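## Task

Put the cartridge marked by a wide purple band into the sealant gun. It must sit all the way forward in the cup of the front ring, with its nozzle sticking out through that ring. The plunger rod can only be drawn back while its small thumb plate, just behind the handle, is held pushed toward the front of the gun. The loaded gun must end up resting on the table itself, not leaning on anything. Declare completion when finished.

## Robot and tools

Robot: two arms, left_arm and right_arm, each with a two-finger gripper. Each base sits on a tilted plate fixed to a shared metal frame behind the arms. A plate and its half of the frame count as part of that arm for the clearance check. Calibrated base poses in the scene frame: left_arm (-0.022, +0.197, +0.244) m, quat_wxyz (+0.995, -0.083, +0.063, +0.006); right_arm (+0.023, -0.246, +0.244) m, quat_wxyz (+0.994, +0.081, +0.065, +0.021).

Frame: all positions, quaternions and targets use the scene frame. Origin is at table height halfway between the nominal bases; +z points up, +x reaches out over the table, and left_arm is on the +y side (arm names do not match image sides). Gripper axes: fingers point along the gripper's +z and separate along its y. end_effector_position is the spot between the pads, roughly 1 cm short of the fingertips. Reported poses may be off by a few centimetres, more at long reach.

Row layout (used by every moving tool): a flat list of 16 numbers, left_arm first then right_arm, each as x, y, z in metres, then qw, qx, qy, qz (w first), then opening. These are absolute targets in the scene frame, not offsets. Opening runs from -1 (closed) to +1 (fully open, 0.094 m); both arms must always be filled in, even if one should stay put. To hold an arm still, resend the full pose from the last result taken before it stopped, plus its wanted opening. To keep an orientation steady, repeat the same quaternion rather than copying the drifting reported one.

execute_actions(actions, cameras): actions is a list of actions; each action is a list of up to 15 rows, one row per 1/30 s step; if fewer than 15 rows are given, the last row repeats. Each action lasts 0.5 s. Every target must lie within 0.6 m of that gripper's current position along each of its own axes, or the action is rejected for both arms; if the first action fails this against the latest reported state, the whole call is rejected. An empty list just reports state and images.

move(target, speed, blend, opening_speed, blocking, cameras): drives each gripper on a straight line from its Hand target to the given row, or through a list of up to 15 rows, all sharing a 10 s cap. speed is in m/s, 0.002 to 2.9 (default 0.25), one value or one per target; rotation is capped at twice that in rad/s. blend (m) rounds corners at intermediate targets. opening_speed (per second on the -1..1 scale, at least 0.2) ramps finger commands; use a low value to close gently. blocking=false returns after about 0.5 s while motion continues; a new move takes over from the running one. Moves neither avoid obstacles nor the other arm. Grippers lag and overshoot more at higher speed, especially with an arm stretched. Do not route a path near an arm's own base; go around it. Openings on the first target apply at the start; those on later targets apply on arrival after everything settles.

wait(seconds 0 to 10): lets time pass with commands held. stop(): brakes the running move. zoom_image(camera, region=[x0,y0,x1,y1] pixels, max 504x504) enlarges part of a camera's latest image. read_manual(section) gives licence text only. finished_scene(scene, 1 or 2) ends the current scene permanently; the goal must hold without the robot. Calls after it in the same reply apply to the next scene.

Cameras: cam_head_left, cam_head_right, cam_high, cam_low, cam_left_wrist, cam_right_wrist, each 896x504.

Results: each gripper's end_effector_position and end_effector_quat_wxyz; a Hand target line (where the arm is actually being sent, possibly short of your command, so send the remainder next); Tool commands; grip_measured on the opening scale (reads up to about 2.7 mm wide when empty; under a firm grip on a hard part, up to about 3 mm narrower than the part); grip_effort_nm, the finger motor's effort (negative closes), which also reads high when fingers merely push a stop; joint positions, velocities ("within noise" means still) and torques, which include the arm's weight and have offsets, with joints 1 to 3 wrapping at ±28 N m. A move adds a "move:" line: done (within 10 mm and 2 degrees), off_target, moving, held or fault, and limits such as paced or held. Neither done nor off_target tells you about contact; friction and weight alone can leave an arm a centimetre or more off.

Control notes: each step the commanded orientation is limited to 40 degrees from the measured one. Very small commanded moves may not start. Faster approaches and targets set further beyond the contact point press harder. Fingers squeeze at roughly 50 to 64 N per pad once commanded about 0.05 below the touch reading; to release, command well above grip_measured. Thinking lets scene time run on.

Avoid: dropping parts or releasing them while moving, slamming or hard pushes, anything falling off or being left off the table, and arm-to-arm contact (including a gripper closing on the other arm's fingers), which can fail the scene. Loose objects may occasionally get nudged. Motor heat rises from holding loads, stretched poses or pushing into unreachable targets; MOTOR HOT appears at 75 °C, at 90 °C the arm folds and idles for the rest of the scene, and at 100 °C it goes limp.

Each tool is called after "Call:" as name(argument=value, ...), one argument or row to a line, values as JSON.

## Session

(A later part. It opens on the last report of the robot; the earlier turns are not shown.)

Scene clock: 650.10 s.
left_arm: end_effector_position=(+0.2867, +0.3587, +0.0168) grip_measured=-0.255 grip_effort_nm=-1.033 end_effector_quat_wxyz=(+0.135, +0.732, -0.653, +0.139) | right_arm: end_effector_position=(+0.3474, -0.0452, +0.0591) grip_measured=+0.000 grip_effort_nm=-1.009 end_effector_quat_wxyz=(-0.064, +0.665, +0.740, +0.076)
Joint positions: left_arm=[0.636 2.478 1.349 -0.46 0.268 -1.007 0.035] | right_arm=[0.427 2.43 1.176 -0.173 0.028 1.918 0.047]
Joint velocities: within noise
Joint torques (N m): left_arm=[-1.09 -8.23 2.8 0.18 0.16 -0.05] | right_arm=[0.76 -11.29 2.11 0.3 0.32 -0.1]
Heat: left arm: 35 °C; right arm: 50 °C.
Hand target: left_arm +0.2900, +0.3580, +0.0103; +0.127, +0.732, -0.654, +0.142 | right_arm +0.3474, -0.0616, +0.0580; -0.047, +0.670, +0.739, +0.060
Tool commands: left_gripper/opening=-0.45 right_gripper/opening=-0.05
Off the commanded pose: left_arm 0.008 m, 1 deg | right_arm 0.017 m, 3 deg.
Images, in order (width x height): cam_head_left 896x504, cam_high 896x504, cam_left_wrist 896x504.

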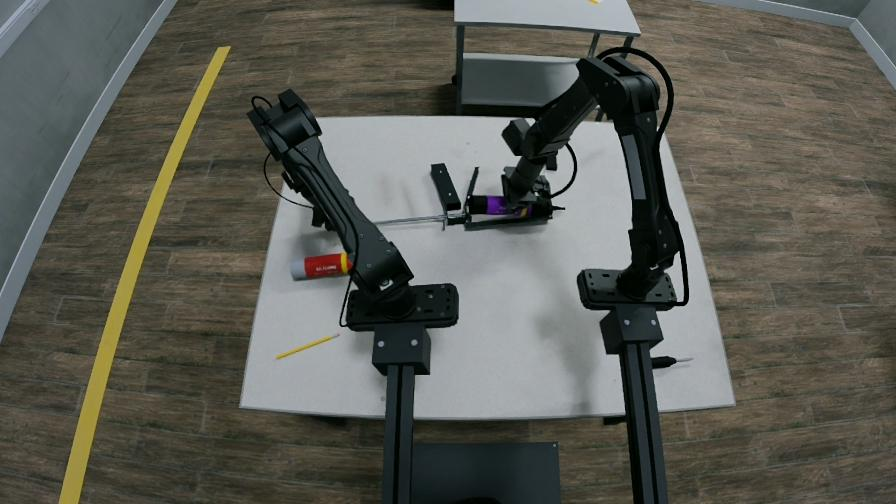

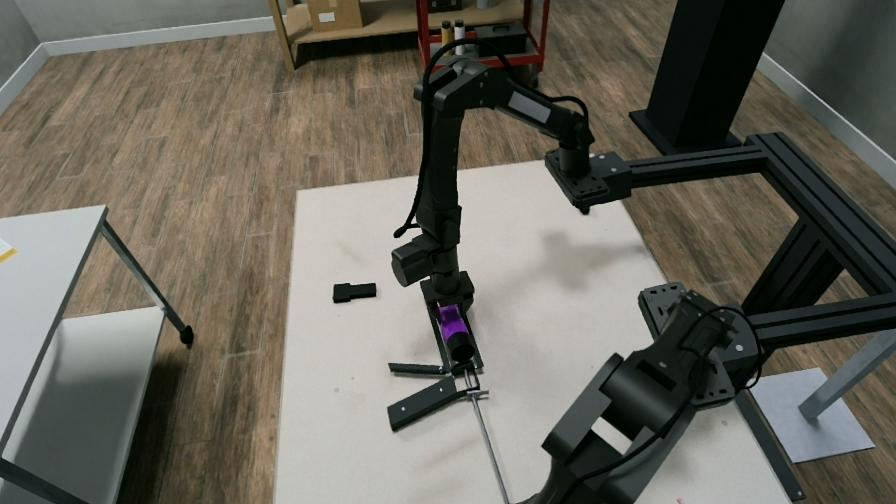

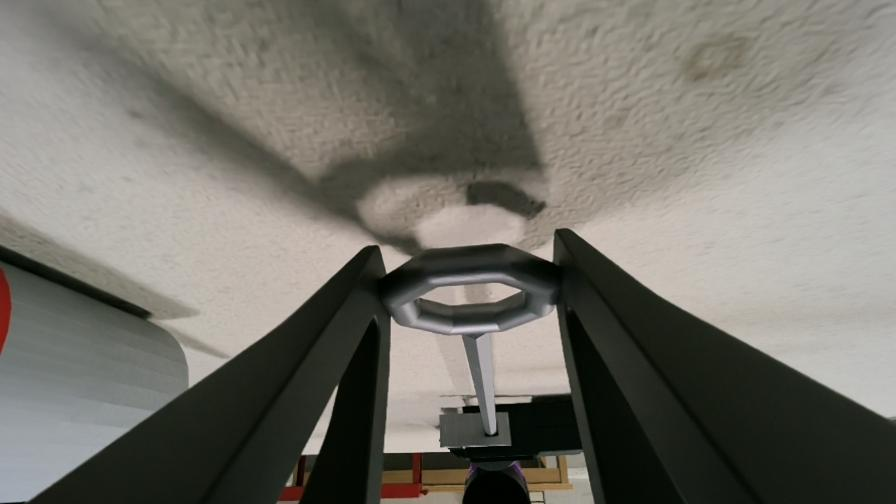

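Call:
move(
  target=[
    [0.290, 0.358, 0.010, 0.1271, 0.7324, -0.6536, 0.1424, -0.45, 0.351, -0.020, 0.086, -0.0812, 0.6662, 0.7358, 0.0912, -0.05],
    [0.290, 0.358, 0.010, 0.1271, 0.7324, -0.6536, 0.1424, -0.45, 0.352, 0.004, 0.100, -0.1062, 0.6627, 0.7326, 0.1139, -0.05],
    [0.290, 0.358, 0.010, 0.1271, 0.7324, -0.6536, 0.1424, -0.45, 0.351, 0.038, 0.107, -0.1062, 0.6627, 0.7326, 0.1139, -0.05],
  ],
  speed=0.06,
  cameras=["cam_head_right","cam_high","cam_right_wrist"],
)

Call:
zoom_image(
  camera="cam_head_right",
  region=[440, 160, 590, 240],
)

Scene clock: 662.13 s.
left_arm: end_effector_position=(+0.2867, +0.3591, +0.0166) grip_measured=-0.255 grip_effort_nm=-1.028 end_effector_quat_wxyz=(+0.134, +0.732, -0.654, +0.138) | right_arm: end_effector_position=(+0.3455, +0.0244, +0.0938) grip_measured=+0.000 grip_effort_nm=-1.004 end_effector_quat_wxyz=(-0.101, +0.667, +0.732, +0.098)
Joint positions: left_arm=[0.636 2.478 1.349 -0.459 0.266 -1.007 0.035] | right_arm=[0.564 2.426 1.314 -0.294 -0.037 2.07 0.047]
Joint velocities: within noise
Joint torques (N m): left_arm=[-1.09 -8.17 2.82 0.18 0.2 -0.01] | right_arm=[4.26 -12.45 6.74 0.35 -0.21 0.07]
Heat: left arm: 35 °C; right arm: 51 °C.
Hand target: left_arm +0.2900, +0.3580, +0.0103; +0.127, +0.732, -0.654, +0.143 | right_arm +0.3507, +0.0378, +0.1070; -0.106, +0.663, +0.733, +0.114
Off the commanded pose: left_arm 0.007 m, 1 deg | right_arm 0.020 m, 2 deg.
move: off_target (right_arm)
Images, in order (width x height): cam_head_right 896x504, cam_high 896x504, cam_right_wrist 896x504.

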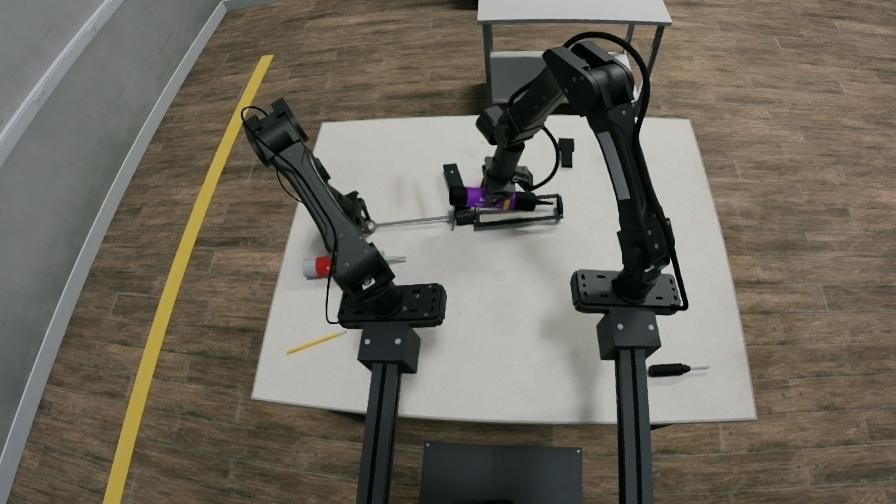

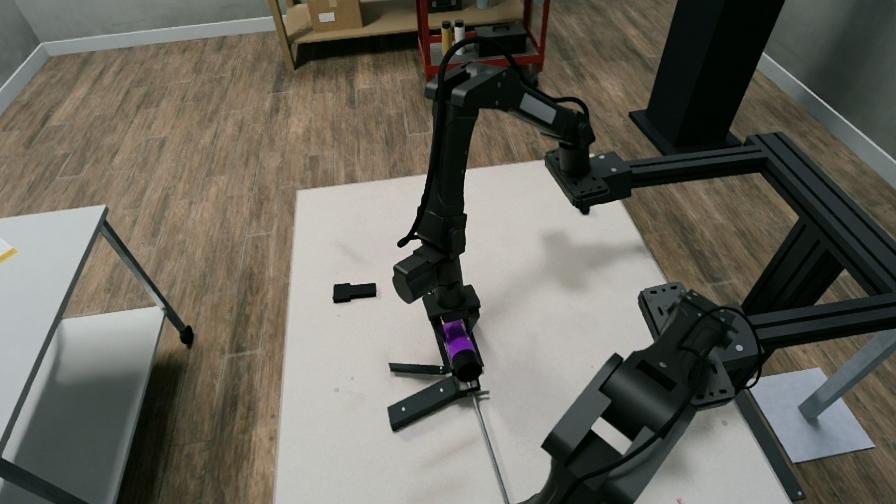

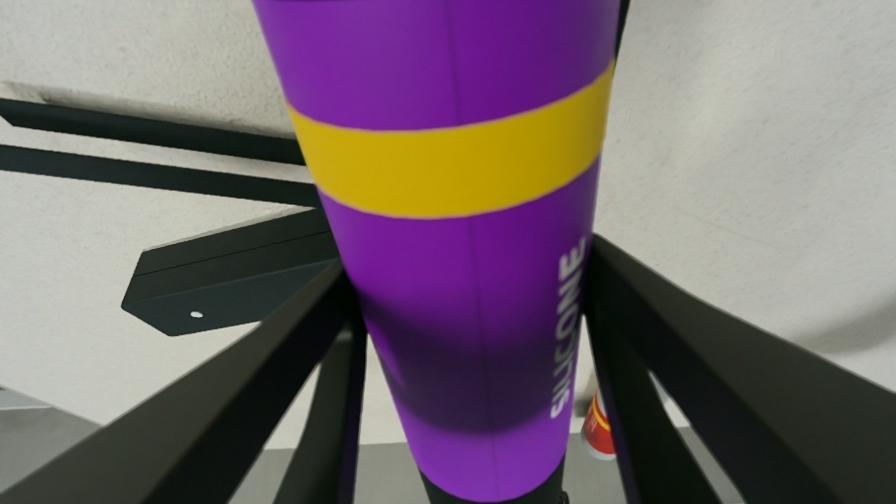

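Scaled by 3.360 from the camera's 896x504 image, which has a finer 1280x720 frame.

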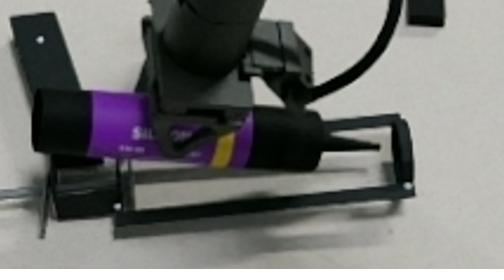

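Call:
move(
  target=[
    [0.290, 0.358, 0.010, 0.1271, 0.7324, -0.6536, 0.1424, -0.45, 0.351, 0.038, 0.17, -0.1062, 0.6627, 0.7326, 0.1139, -0.05],
    [0.290, 0.358, 0.010, 0.1271, 0.7324, -0.6536, 0.1424, -0.45, 0.25, -0.07, 0.17, 0.0301, 0.6428, 0.7655, -0.0084, -0.05],
    [0.290, 0.358, 0.010, 0.1271, 0.7324, -0.6536, 0.1424, -0.45, 0.25, -0.07, 0.07, 0.0301, 0.6428, 0.7655, -0.0084, -0.05],
  ],
  speed=[0.12,0.2,0.12],
  blend=0.02,
  cameras=["cam_head_right","cam_high","cam_right_wrist"],
)

Scene clock: 669.50 s.
left_arm: end_effector_position=(+0.2867, +0.3591, +0.0166) grip_measured=-0.255 grip_effort_nm=-1.028 end_effector_quat_wxyz=(+0.134, +0.732, -0.654, +0.138) | right_arm: end_effector_position=(+0.2401, -0.0705, +0.0693) grip_measured=+0.000 grip_effort_nm=-1.009 end_effector_quat_wxyz=(+0.016, +0.638, +0.770, -0.014)
Joint positions: left_arm=[0.636 2.478 1.349 -0.459 0.266 -1.007 0.035] | right_arm=[0.659 2.323 0.854 -0.125 0.245 2.09 0.047]
Joint velocities: within noise
Joint torques (N m): left_arm=[-1.07 -8.18 2.86 0.15 0.23 -0.04] | right_arm=[1.66 -8.29 3.86 0.24 0.27 0.08]
Heat: left arm: 35 °C; right arm: 51 °C.
Hand target: left_arm +0.2900, +0.3580, +0.0103; +0.127, +0.732, -0.654, +0.143 | right_arm +0.2499, -0.0700, +0.0702; +0.030, +0.643, +0.765, -0.008
Off the commanded pose: left_arm 0.007 m, 1 deg | right_arm 0.010 m, 2 deg.
move: done
Images, in order (width x height): cam_head_right 896x504, cam_high 896x504, cam_right_wrist 896x504.

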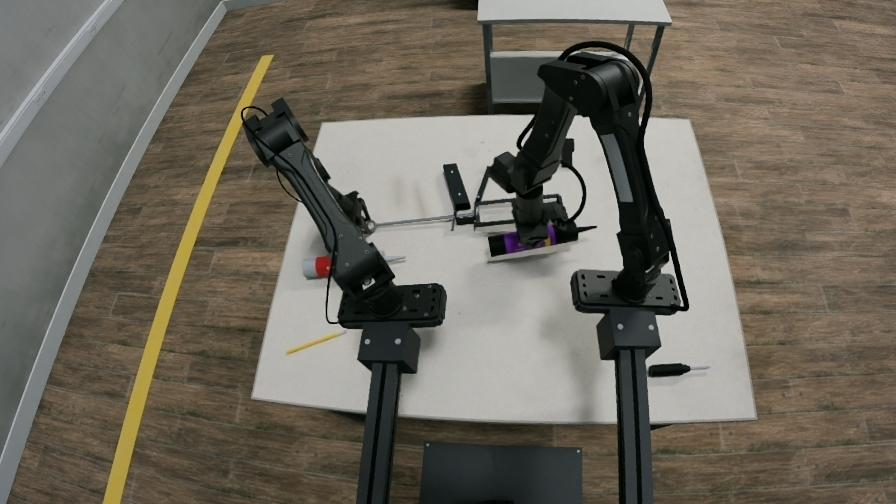

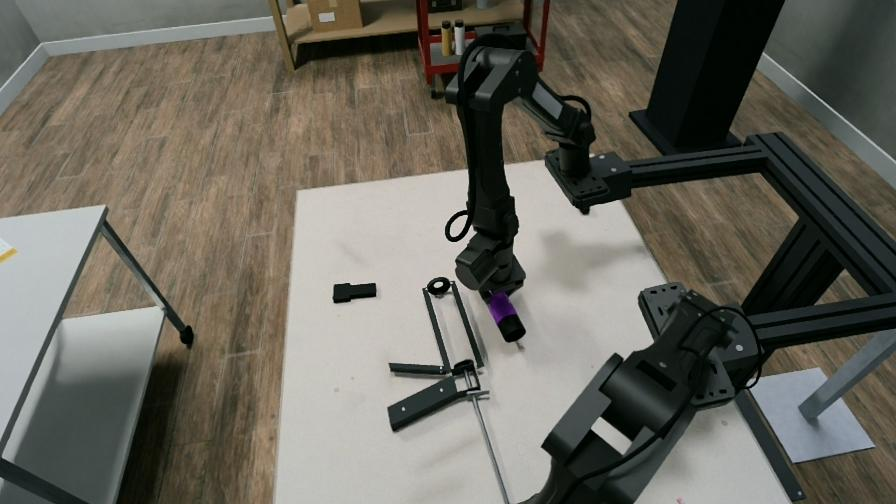

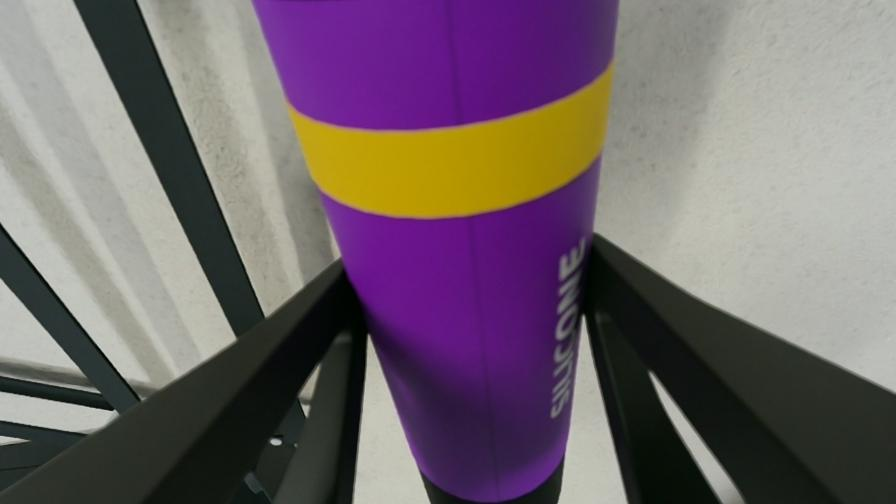

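Call:
move(
  target=[
    [0.290, 0.358, 0.010, 0.1271, 0.7324, -0.6536, 0.1424, -0.45, 0.25, -0.07, 0.033, 0.0301, 0.6428, 0.7655, -0.0084, -0.05],
  ],
  speed=0.05,
  cameras=["cam_head_right","cam_right_wrist","cam_low"],
)

Call:
zoom_image(
  camera="cam_head_right",
  region=[460, 200, 610, 280],
)

Scene clock: 678.03 s.
left_arm: end_effector_position=(+0.2867, +0.3591, +0.0166) grip_measured=-0.255 grip_effort_nm=-1.033 end_effector_quat_wxyz=(+0.134, +0.732, -0.654, +0.138) | right_arm: end_effector_position=(+0.2419, -0.0695, +0.0344) grip_measured=+0.000 grip_effort_nm=-1.009 end_effector_quat_wxyz=(+0.017, +0.640, +0.768, -0.013)
Joint positions: left_arm=[0.636 2.478 1.349 -0.459 0.266 -1.007 0.035] | right_arm=[0.633 2.461 0.893 -0.015 0.246 2.069 0.047]
Joint velocities: within noise
Joint torques (N m): left_arm=[-1.07 -8.24 2.74 0.21 0.18 -0.04] | right_arm=[1.61 -8.17 3.03 0.34 0.26 0.01]
Heat: left arm: 35 °C; right arm: 50 °C.
Hand target: left_arm +0.2900, +0.3580, +0.0103; +0.127, +0.732, -0.654, +0.143 | right_arm +0.2499, -0.0701, +0.0332; +0.030, +0.643, +0.765, -0.009
Off the commanded pose: left_arm 0.007 m, 1 deg | right_arm 0.008 m, 2 deg.
move: done
Images, in order (width x height): cam_head_right 896x504, cam_low 896x504, cam_right_wrist 896x504.

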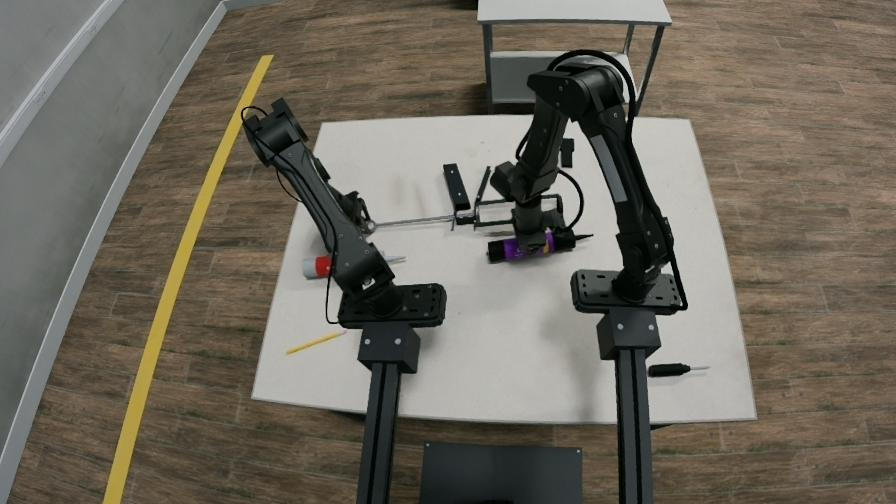

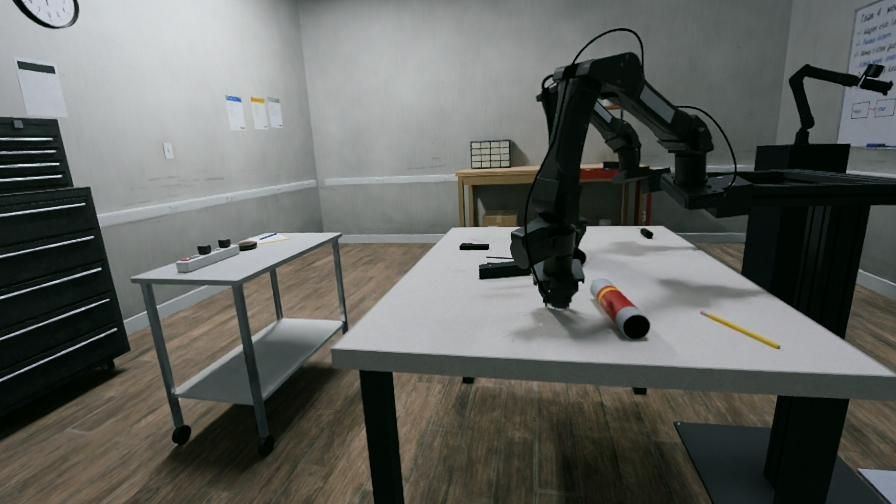

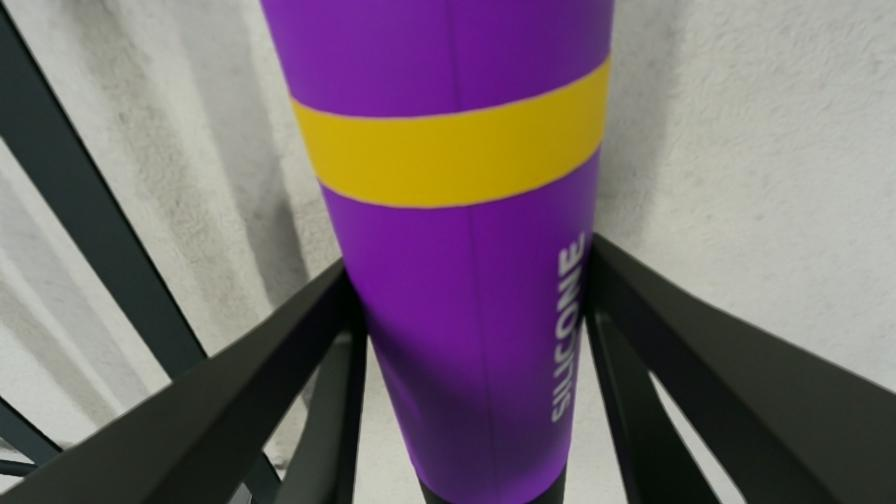

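Scaled by 3.360 from the camera's 896x504 image, which has a finer 1280x720 frame.

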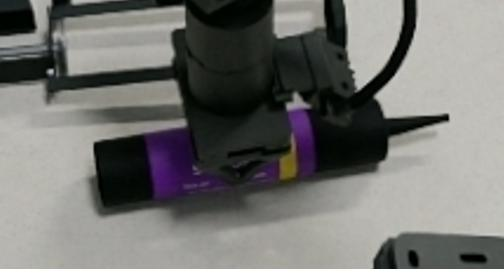

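Call:
move(
  target=[
    [0.290, 0.358, 0.010, 0.1271, 0.7324, -0.6536, 0.1424, -0.45, 0.25, -0.07, 0.034, 0.0301, 0.6428, 0.7655, -0.0084, 0.3],
    [0.290, 0.358, 0.010, 0.1271, 0.7324, -0.6536, 0.1424, -0.45, 0.25, -0.07, 0.12, 0.0301, 0.6428, 0.7655, -0.0084, 0.3],
    [0.290, 0.358, 0.010, 0.1271, 0.7324, -0.6536, 0.1424, -0.45, 0.335, -0.06, 0.16, 0.342, 0, 0.9397, 0, 1],
  ],
  speed=[0.05,0.1,0.2],
  opening_speed=0.5,
  cameras=["cam_head_right","cam_right_wrist"],
)

Scene clock: 699.43 s.
left_arm: end_effector_position=(+0.2867, +0.3591, +0.0166) grip_measured=-0.255 grip_effort_nm=-1.033 end_effector_quat_wxyz=(+0.134, +0.732, -0.654, +0.138) | right_arm: end_effector_position=(+0.3271, -0.0613, +0.1502) grip_measured=+0.997 grip_effort_nm=0.173 end_effector_quat_wxyz=(+0.327, -0.013, +0.945, -0.012)
Joint positions: left_arm=[0.636 2.478 1.349 -0.459 0.266 -1.007 0.035] | right_arm=[0.755 2.126 0.618 0.474 0.651 0.53 0.094]
Joint velocities: within noise
Joint torques (N m): left_arm=[-1.05 -8.2 2.67 0.18 0.16 -0.06] | right_arm=[1.21 -9.81 2.74 1.49 0.17 -0.01]
Heat: left arm: 35 °C; right arm: 51 °C.
Hand target: left_arm +0.2900, +0.3580, +0.0103; +0.127, +0.732, -0.654, +0.143 | right_arm +0.3349, -0.0601, +0.1599; +0.342, +0.000, +0.940, +0.000
Off the commanded pose: left_arm 0.007 m, 1 deg | right_arm 0.013 m, 3 deg.
move: off_target (right_arm); target 3's new opening was sent with right_arm's hand 0.013 m and 3 deg from that target
Images, in order (width x height): cam_head_right 896x504, cam_right_wrist 896x504.

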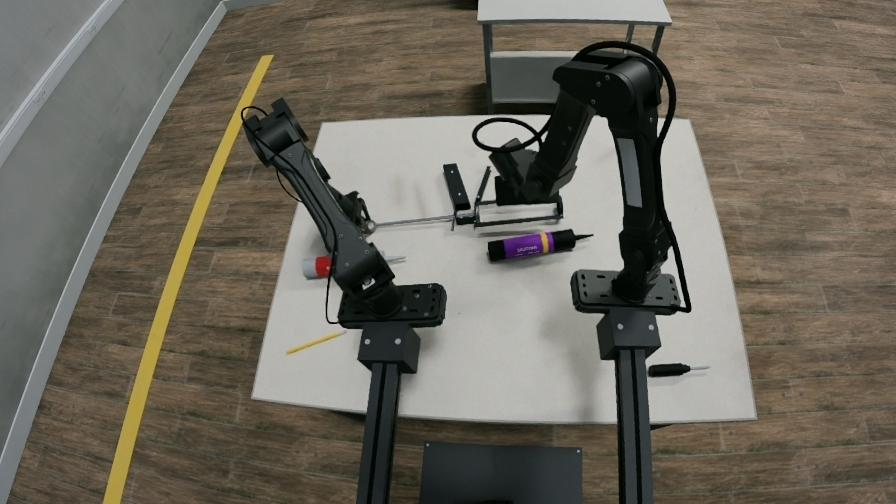

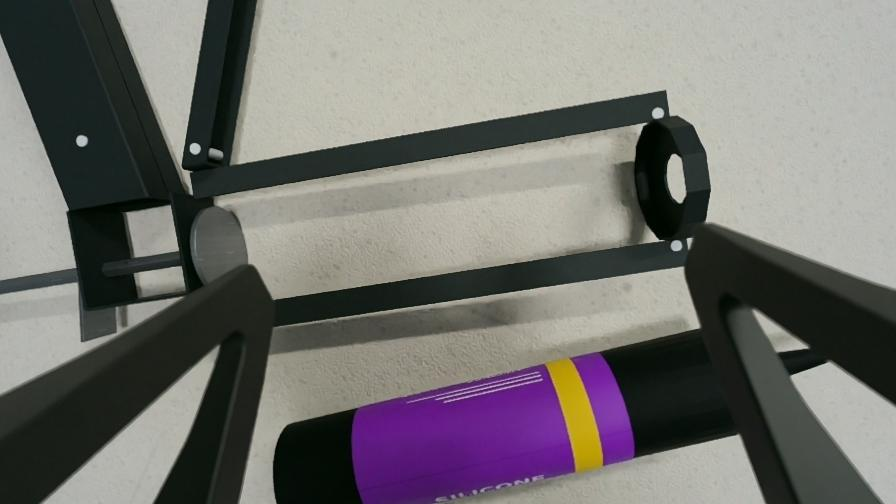

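Call:
move(
  target=[
    [0.290, 0.358, 0.010, 0.1271, 0.7324, -0.6536, 0.1424, -0.45, 0.25, -0.07, 0.12, 0.0167, 0.6429, 0.7658, 0.0028, 0.6],
    [0.290, 0.358, 0.010, 0.1271, 0.7324, -0.6536, 0.1424, -0.45, 0.25, -0.07, 0.036, 0.0167, 0.6429, 0.7658, 0.0028, 0.6],
  ],
  speed=[0.2,0.1],
  cameras=["cam_head_right","cam_right_wrist"],
)

Scene clock: 739.90 s.
left_arm: end_effector_position=(+0.2867, +0.3591, +0.0166) grip_measured=-0.255 grip_effort_nm=-1.028 end_effector_quat_wxyz=(+0.134, +0.732, -0.654, +0.138) | right_arm: end_effector_position=(+0.2476, -0.0703, +0.0395) grip_measured=+0.603 grip_effort_nm=-0.125 end_effector_quat_wxyz=(+0.017, +0.641, +0.767, +0.001)
Joint positions: left_arm=[0.636 2.478 1.349 -0.459 0.266 -1.007 0.035] | right_arm=[0.619 2.433 0.872 0.008 0.24 2.05 0.075]
Joint velocities: within noise
Joint torques (N m): left_arm=[-0.98 -8.14 2.71 0.18 0.18 -0.05] | right_arm=[1.5 -7.53 2.76 0.36 0.04 -0.02]
Heat: left arm: 35 °C; right arm: 52 °C.
Hand target: left_arm +0.2900, +0.3580, +0.0103; +0.127, +0.732, -0.654, +0.143 | right_arm +0.2500, -0.0700, +0.0361; +0.017, +0.643, +0.766, +0.003
Off the commanded pose: left_arm 0.007 m, 1 deg | right_arm 0.004 m, 0 deg.
move: done
Images, in order (width x height): cam_head_right 896x504, cam_right_wrist 896x504.

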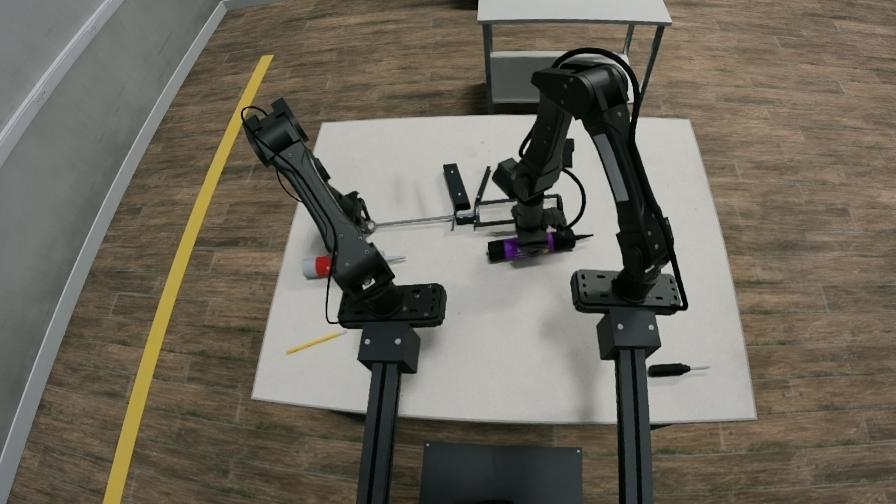

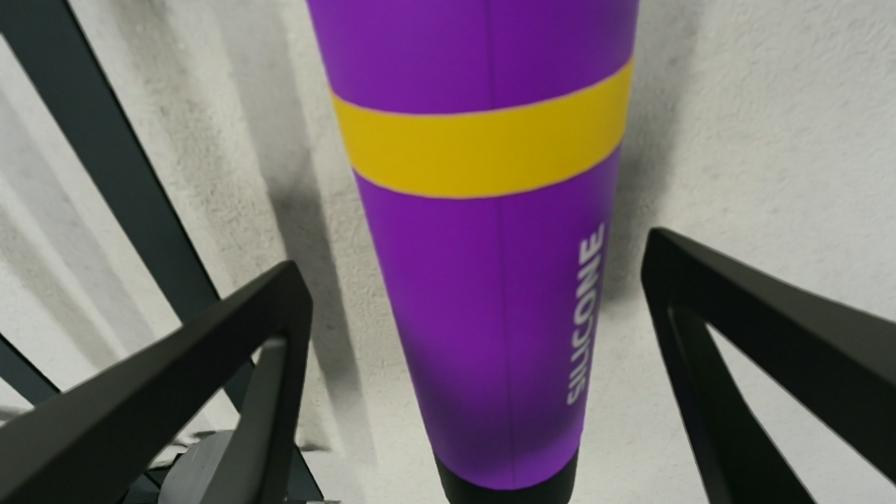

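Call:
move(
  target=[
    [0.290, 0.358, 0.010, 0.1271, 0.7324, -0.6536, 0.1424, -0.45, 0.241, -0.07, 0.031, 0.0167, 0.6429, 0.7658, 0.0028, 0.4],
    [0.290, 0.358, 0.010, 0.1271, 0.7324, -0.6536, 0.1424, -0.45, 0.241, -0.07, 0.031, 0.0167, 0.6429, 0.7658, 0.0028, -0.05],
  ],
  speed=[0.1,0.1],
  opening_speed=0.4,
  cameras=["cam_head_right","cam_right_wrist"],
)

Scene clock: 748.43 s.
left_arm: end_effector_position=(+0.2867, +0.3591, +0.0166) grip_measured=-0.255 grip_effort_nm=-1.028 end_effector_quat_wxyz=(+0.134, +0.732, -0.654, +0.138) | right_arm: end_effector_position=(+0.2466, -0.0695, +0.0346) grip_measured=+0.001 grip_effort_nm=-0.965 end_effector_quat_wxyz=(+0.017, +0.644, +0.765, +0.007)
Joint positions: left_arm=[0.636 2.478 1.349 -0.459 0.266 -1.007 0.035] | right_arm=[0.619 2.451 0.864 0.046 0.239 2.055 0.047]
Joint velocities: within noise
Joint torques (N m): left_arm=[-1.14 -8.21 2.62 0.19 0.21 -0.03] | right_arm=[2.77 -7.47 1.43 0.38 0.04 0.09]
Heat: left arm: 35 °C; right arm: 51 °C.
Hand target: left_arm +0.2900, +0.3580, +0.0103; +0.127, +0.732, -0.654, +0.143 | right_arm +0.2410, -0.0702, +0.0311; +0.017, +0.643, +0.766, +0.003
Off the commanded pose: left_arm 0.007 m, 1 deg | right_arm 0.007 m, 1 deg.
move: done
Images, in order (width x height): cam_head_right 896x504, cam_right_wrist 896x504.

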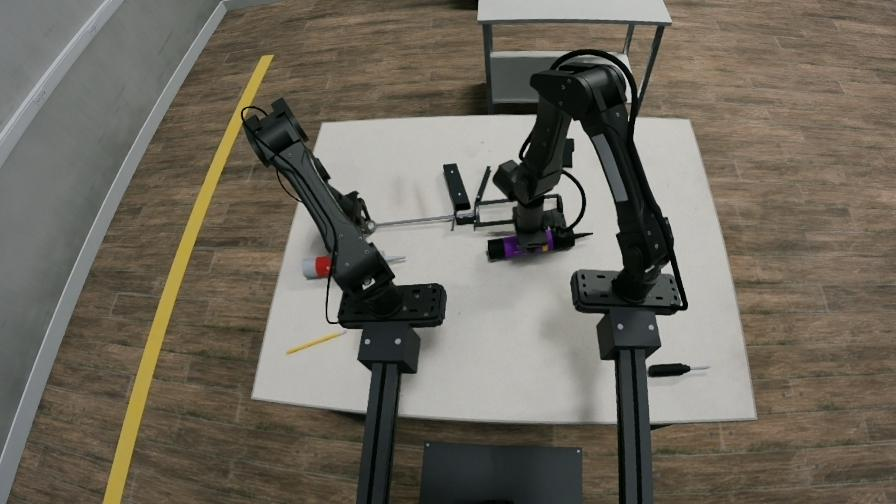

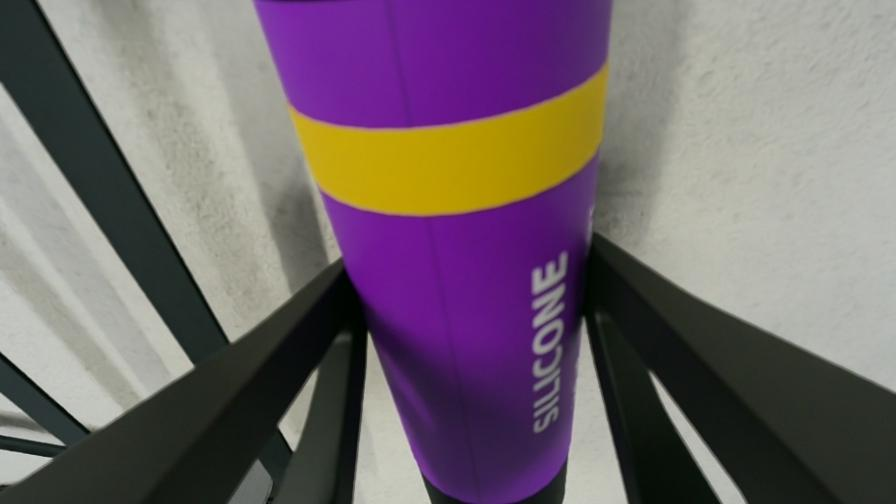

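Call:
move(
  target=[
    [0.290, 0.358, 0.010, 0.1271, 0.7324, -0.6536, 0.1424, -0.45, 0.25, -0.06, 0.14, 0.0167, 0.6429, 0.7658, 0.0028, -0.05],
    [0.290, 0.358, 0.010, 0.1271, 0.7324, -0.6536, 0.1424, -0.45, 0.353, 0.042, 0.17, -0.0899, 0.6732, 0.7270, 0.1012, -0.05],
    [0.290, 0.358, 0.010, 0.1271, 0.7324, -0.6536, 0.1424, -0.45, 0.3535, 0.040, 0.110, -0.0899, 0.6732, 0.7270, 0.1012, -0.05],
  ],
  speed=[0.12,0.2,0.1],
  blend=[0.03,0.02,0],
  cameras=["cam_head_right","cam_right_wrist"],
)

Call:
zoom_image(
  camera="cam_head_right",
  region=[440, 160, 590, 240],
)

Scene clock: 757.33 s.
left_arm: end_effector_position=(+0.2867, +0.3591, +0.0166) grip_measured=-0.255 grip_effort_nm=-1.033 end_effector_quat_wxyz=(+0.134, +0.732, -0.654, +0.138) | right_arm: end_effector_position=(+0.3451, +0.0316, +0.1051) grip_measured=-0.003 grip_effort_nm=-1.004 end_effector_quat_wxyz=(-0.087, +0.663, +0.739, +0.084)
Joint positions: left_arm=[0.636 2.478 1.349 -0.459 0.266 -1.007 0.035] | right_arm=[0.599 2.419 1.363 -0.373 0.002 2.09 0.047]
Joint velocities: left_arm=[-0.007 -0.017 0.046 -0.051 -0.022 0.022 0] | right_arm=[within noise]
Joint torques (N m): left_arm=[-1.13 -8.18 2.73 0.2 0.19 -0.04] | right_arm=[2.45 -11.3 6.12 0.71 -0.24 0.09]
Heat: left arm: 36 °C; right arm: 51 °C.
Hand target: left_arm +0.2900, +0.3580, +0.0103; +0.127, +0.732, -0.654, +0.143 | right_arm +0.3535, +0.0397, +0.1103; -0.093, +0.666, +0.733, +0.103
Off the commanded pose: left_arm 0.007 m, 1 deg | right_arm 0.013 m, 3 deg.
joint sent to its limit (right arm) — joint 6 (wrist roll), upper limit. The joint targets still meet the commanded pose.
move: off_target (right_arm)
Images, in order (width x height): cam_head_right 896x504, cam_right_wrist 896x504.

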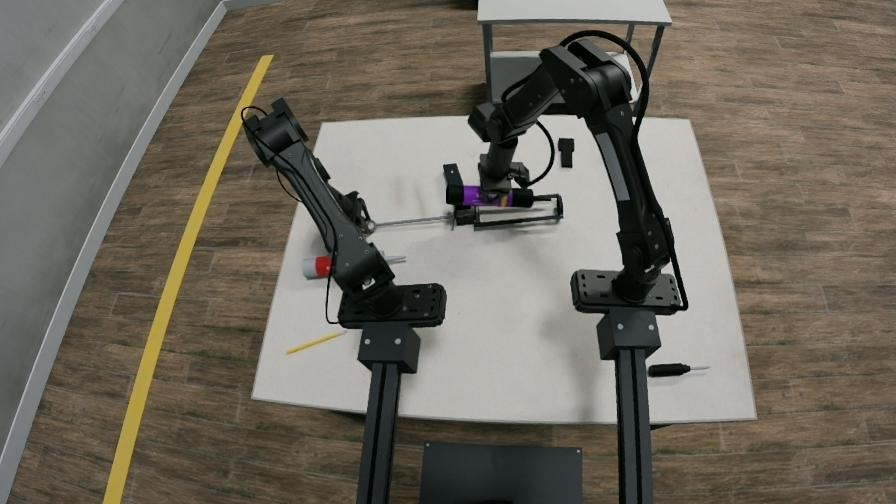

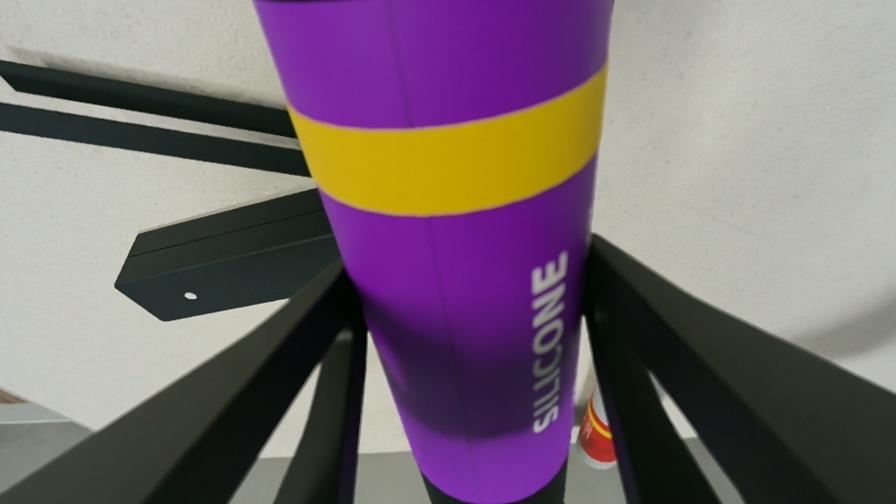

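Scaled by 3.360 from the camera's 896x504 image, which has a finer 1280x720 frame.

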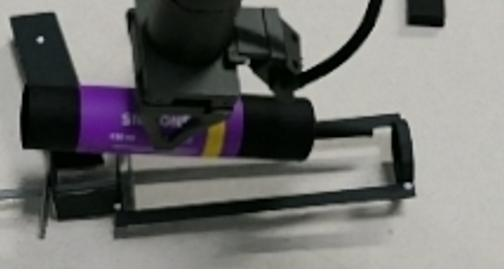

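Call:
move(
  target=[0.290, 0.358, 0.010, 0.1271, 0.7324, -0.6536, 0.1424, -0.45, 0.350, 0.038, 0.0885, -0.0899, 0.6732, 0.7270, 0.1012, -0.05],
  speed=0.06,
  cameras=["cam_head_right","cam_head_left"],
)

Call:
zoom_image(
  camera="cam_head_right",
  region=[500, 170, 590, 235],
)

Call:
zoom_image(
  camera="cam_head_left",
  region=[490, 170, 580, 235],
)

Scene clock: 762.47 s.
left_arm: end_effector_position=(+0.2867, +0.3591, +0.0166) grip_measured=-0.255 grip_effort_nm=-1.028 end_effector_quat_wxyz=(+0.134, +0.732, -0.654, +0.138) | right_arm: end_effector_position=(+0.3466, +0.0335, +0.0871) grip_measured=-0.003 grip_effort_nm=-1.004 end_effector_quat_wxyz=(-0.086, +0.666, +0.735, +0.091)
Joint positions: left_arm=[0.636 2.478 1.349 -0.459 0.266 -1.007 0.035] | right_arm=[0.592 2.468 1.363 -0.31 0.002 2.09 0.047]
Joint velocities: within noise
Joint torques (N m): left_arm=[-1.1 -8.23 2.63 0.19 0.17 -0.03] | right_arm=[2.4 -11.26 4.59 0.73 -0.23 0.11]
Heat: left arm: 36 °C; right arm: 51 °C.
Hand target: left_arm +0.2900, +0.3580, +0.0103; +0.127, +0.732, -0.654, +0.143 | right_arm +0.3499, +0.0379, +0.0885; -0.091, +0.670, +0.730, +0.102
Off the commanded pose: left_arm 0.007 m, 1 deg | right_arm 0.006 m, 2 deg.
joint sent to its limit (right arm) — joint 6 (wrist roll), upper limit. The joint targets still meet the commanded pose.
move: done
Images, in order (width x height): cam_head_left 896x504, cam_head_right 896x504.

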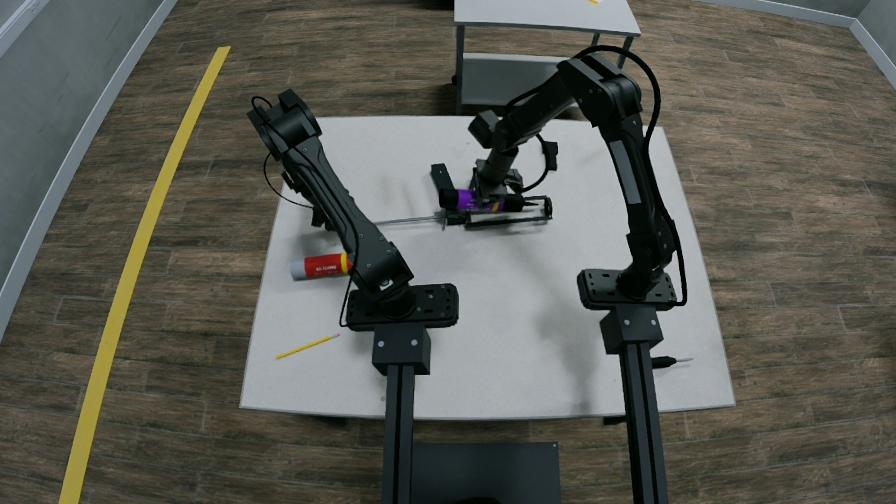

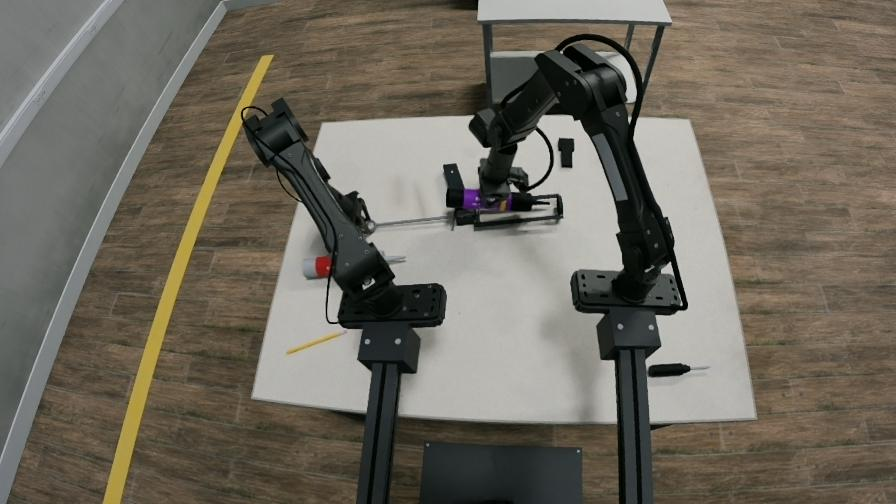

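Scaled by 5.600 from the camera's 896x504 image, which has a finer 1280x720 frame.

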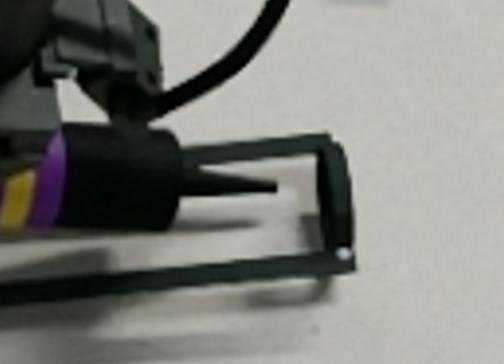

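Scaled by 5.600 from the camera's 896x504 image, which has a finer 1280x720 frame.

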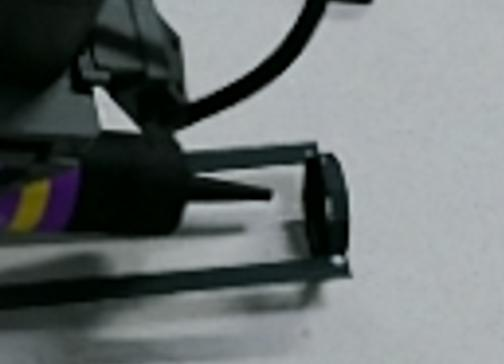

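Call:
move(
  target=[0.290, 0.358, 0.010, 0.1271, 0.7324, -0.6536, 0.1424, -0.45, 0.347, 0.026, 0.085, -0.0899, 0.6732, 0.7270, 0.1012, -0.05],
  speed=0.06,
  cameras=["cam_head_right"],
)

Call:
zoom_image(
  camera="cam_head_right",
  region=[500, 170, 590, 235],
)

Scene clock: 773.90 s.
left_arm: end_effector_position=(+0.2867, +0.3591, +0.0166) grip_measured=-0.255 grip_effort_nm=-1.028 end_effector_quat_wxyz=(+0.134, +0.732, -0.654, +0.138) | right_arm: end_effector_position=(+0.3389, +0.0201, +0.0770) grip_measured=-0.003 grip_effort_nm=-1.009 end_effector_quat_wxyz=(-0.087, +0.673, +0.730, +0.082)
Joint positions: left_arm=[0.636 2.478 1.349 -0.459 0.266 -1.007 0.035] | right_arm=[0.572 2.468 1.311 -0.274 0.002 2.09 0.047]
Joint velocities: within noise
Joint torques (N m): left_arm=[-0.99 -8.24 2.71 0.21 0.2 -0.03] | right_arm=[2.44 -12.59 4.27 0.68 -0.24 -0.01]
Heat: left arm: 36 °C; right arm: 53 °C.
Hand target: left_arm +0.2900, +0.3580, +0.0103; +0.127, +0.732, -0.654, +0.143 | right_arm +0.3468, +0.0259, +0.0850; -0.090, +0.673, +0.727, +0.101
Off the commanded pose: left_arm 0.007 m, 1 deg | right_arm 0.013 m, 2 deg.
move: off_target (right_arm)
Images, in order (width x height): cam_head_right 896x504.

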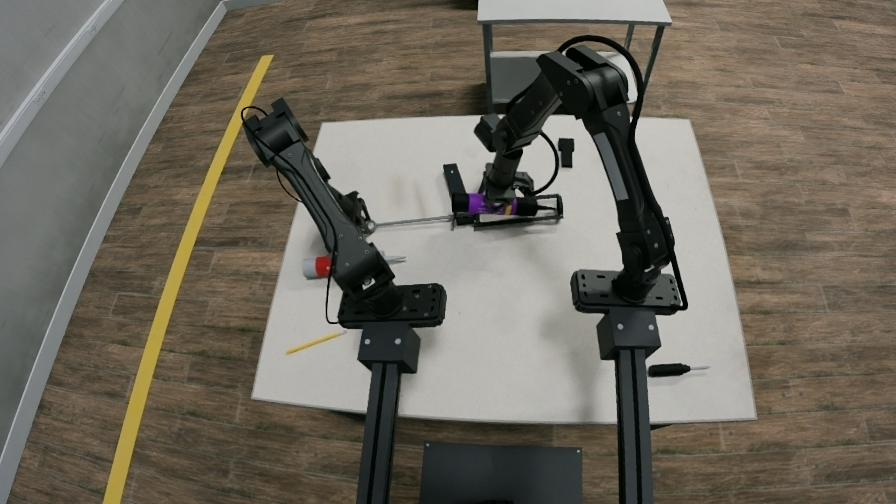

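Scaled by 5.600 from the camera's 896x504 image, which has a finer 1280x720 frame.

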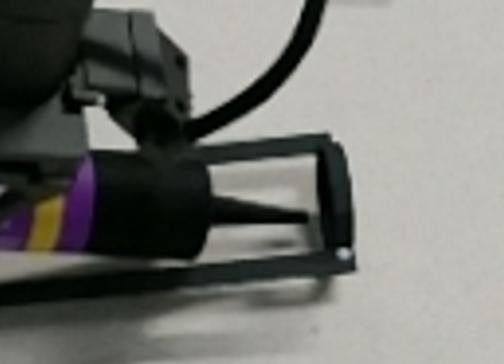

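Call:
move(
  target=[0.290, 0.358, 0.010, 0.1271, 0.7324, -0.6536, 0.1424, -0.45, 0.353, 0.005, 0.084, -0.0899, 0.6732, 0.7270, 0.1012, -0.05],
  speed=0.06,
  cameras=["cam_head_right"],
)

Call:
zoom_image(
  camera="cam_head_right",
  region=[500, 170, 590, 235],
)

Scene clock: 780.57 s.
left_arm: end_effector_position=(+0.2867, +0.3591, +0.0166) grip_measured=-0.255 grip_effort_nm=-1.028 end_effector_quat_wxyz=(+0.134, +0.732, -0.654, +0.138) | right_arm: end_effector_position=(+0.3413, +0.0020, +0.0686) grip_measured=-0.003 grip_effort_nm=-1.004 end_effector_quat_wxyz=(-0.091, +0.672, +0.731, +0.080)
Joint positions: left_arm=[0.636 2.478 1.349 -0.459 0.266 -1.007 0.035] | right_arm=[0.523 2.468 1.279 -0.247 -0.012 2.039 0.047]
Joint velocities: within noise
Joint torques (N m): left_arm=[-1.06 -8.23 2.65 0.17 0.19 -0.06] | right_arm=[2.06 -14.61 3.7 0.49 -0.18 -0.01]
Heat: left arm: 36 °C; right arm: 55 °C.
Hand target: left_arm +0.2900, +0.3580, +0.0103; +0.127, +0.732, -0.654, +0.143 | right_arm +0.3527, +0.0049, +0.0836; -0.090, +0.673, +0.727, +0.101
Off the commanded pose: left_arm 0.007 m, 1 deg | right_arm 0.020 m, 2 deg.
move: off_target (right_arm)
Images, in order (width x height): cam_head_right 896x504.

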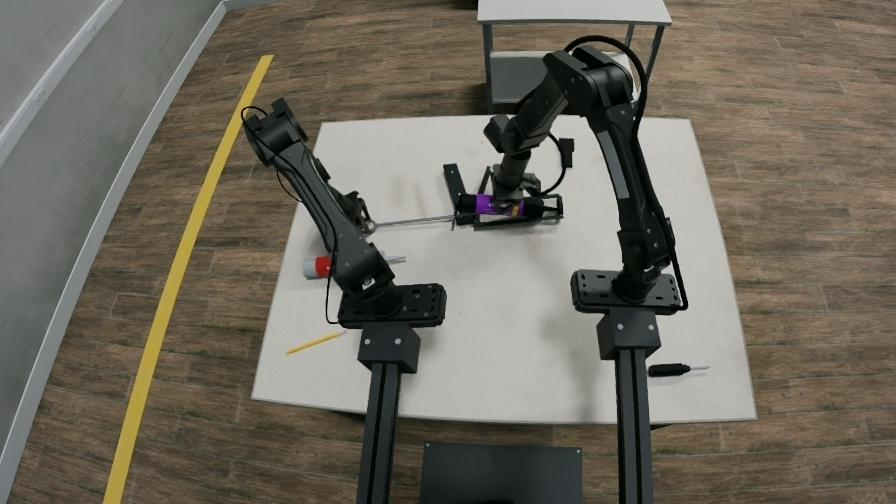

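Scaled by 5.600 from the camera's 896x504 image, which has a finer 1280x720 frame.

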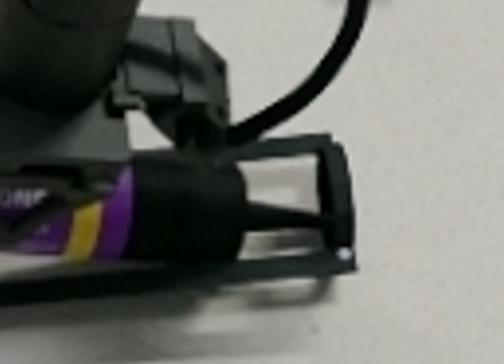

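Call:
move(
  target=[
    [0.290, 0.358, 0.010, 0.1271, 0.7324, -0.6536, 0.1424, -0.45, 0.350, 0.032, 0.120, -0.0899, 0.6732, 0.7270, 0.1012, -0.05],
    [0.290, 0.358, 0.010, 0.1271, 0.7324, -0.6536, 0.1424, -0.45, 0.350, 0.018, 0.096, -0.0899, 0.6732, 0.7270, 0.1012, -0.05],
  ],
  speed=0.06,
  cameras=["cam_head_right"],
)

Call:
zoom_image(
  camera="cam_head_right",
  region=[500, 170, 590, 235],
)

Scene clock: 790.37 s.
left_arm: end_effector_position=(+0.2867, +0.3591, +0.0166) grip_measured=-0.255 grip_effort_nm=-1.033 end_effector_quat_wxyz=(+0.134, +0.732, -0.654, +0.138) | right_arm: end_effector_position=(+0.3416, +0.0135, +0.0885) grip_measured=-0.003 grip_effort_nm=-1.009 end_effector_quat_wxyz=(-0.092, +0.674, +0.728, +0.083)
Joint positions: left_arm=[0.636 2.478 1.349 -0.459 0.266 -1.007 0.035] | right_arm=[0.556 2.426 1.295 -0.299 -0.011 2.077 0.047]
Joint velocities: within noise
Joint torques (N m): left_arm=[-1.22 -8.16 2.8 0.21 0.21 -0.03] | right_arm=[2.5 -12.49 4.33 0.67 -0.14 -0.04]
Heat: left arm: 36 °C; right arm: 59 °C.
Hand target: left_arm +0.2900, +0.3580, +0.0103; +0.127, +0.732, -0.654, +0.143 | right_arm +0.3498, +0.0179, +0.0961; -0.090, +0.673, +0.727, +0.101
Off the commanded pose: left_arm 0.007 m, 1 deg | right_arm 0.012 m, 2 deg.
move: off_target (right_arm)
Images, in order (width x height): cam_head_right 896x504.

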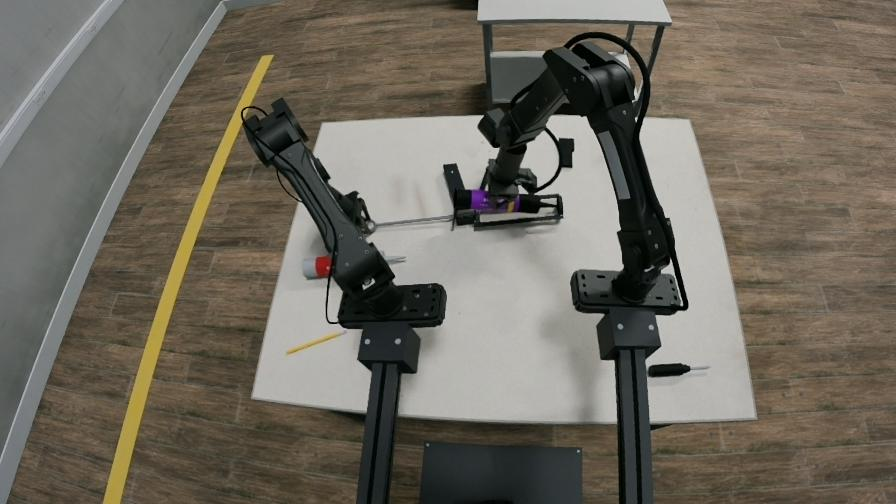

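Scaled by 5.600 from the camera's 896x504 image, which has a finer 1280x720 frame.

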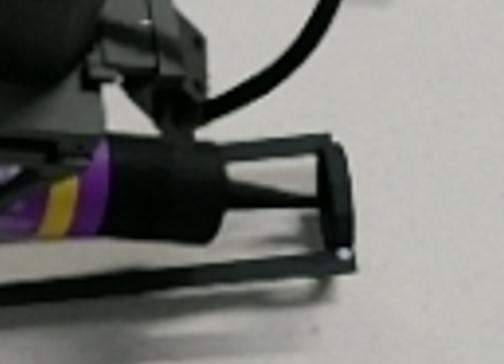

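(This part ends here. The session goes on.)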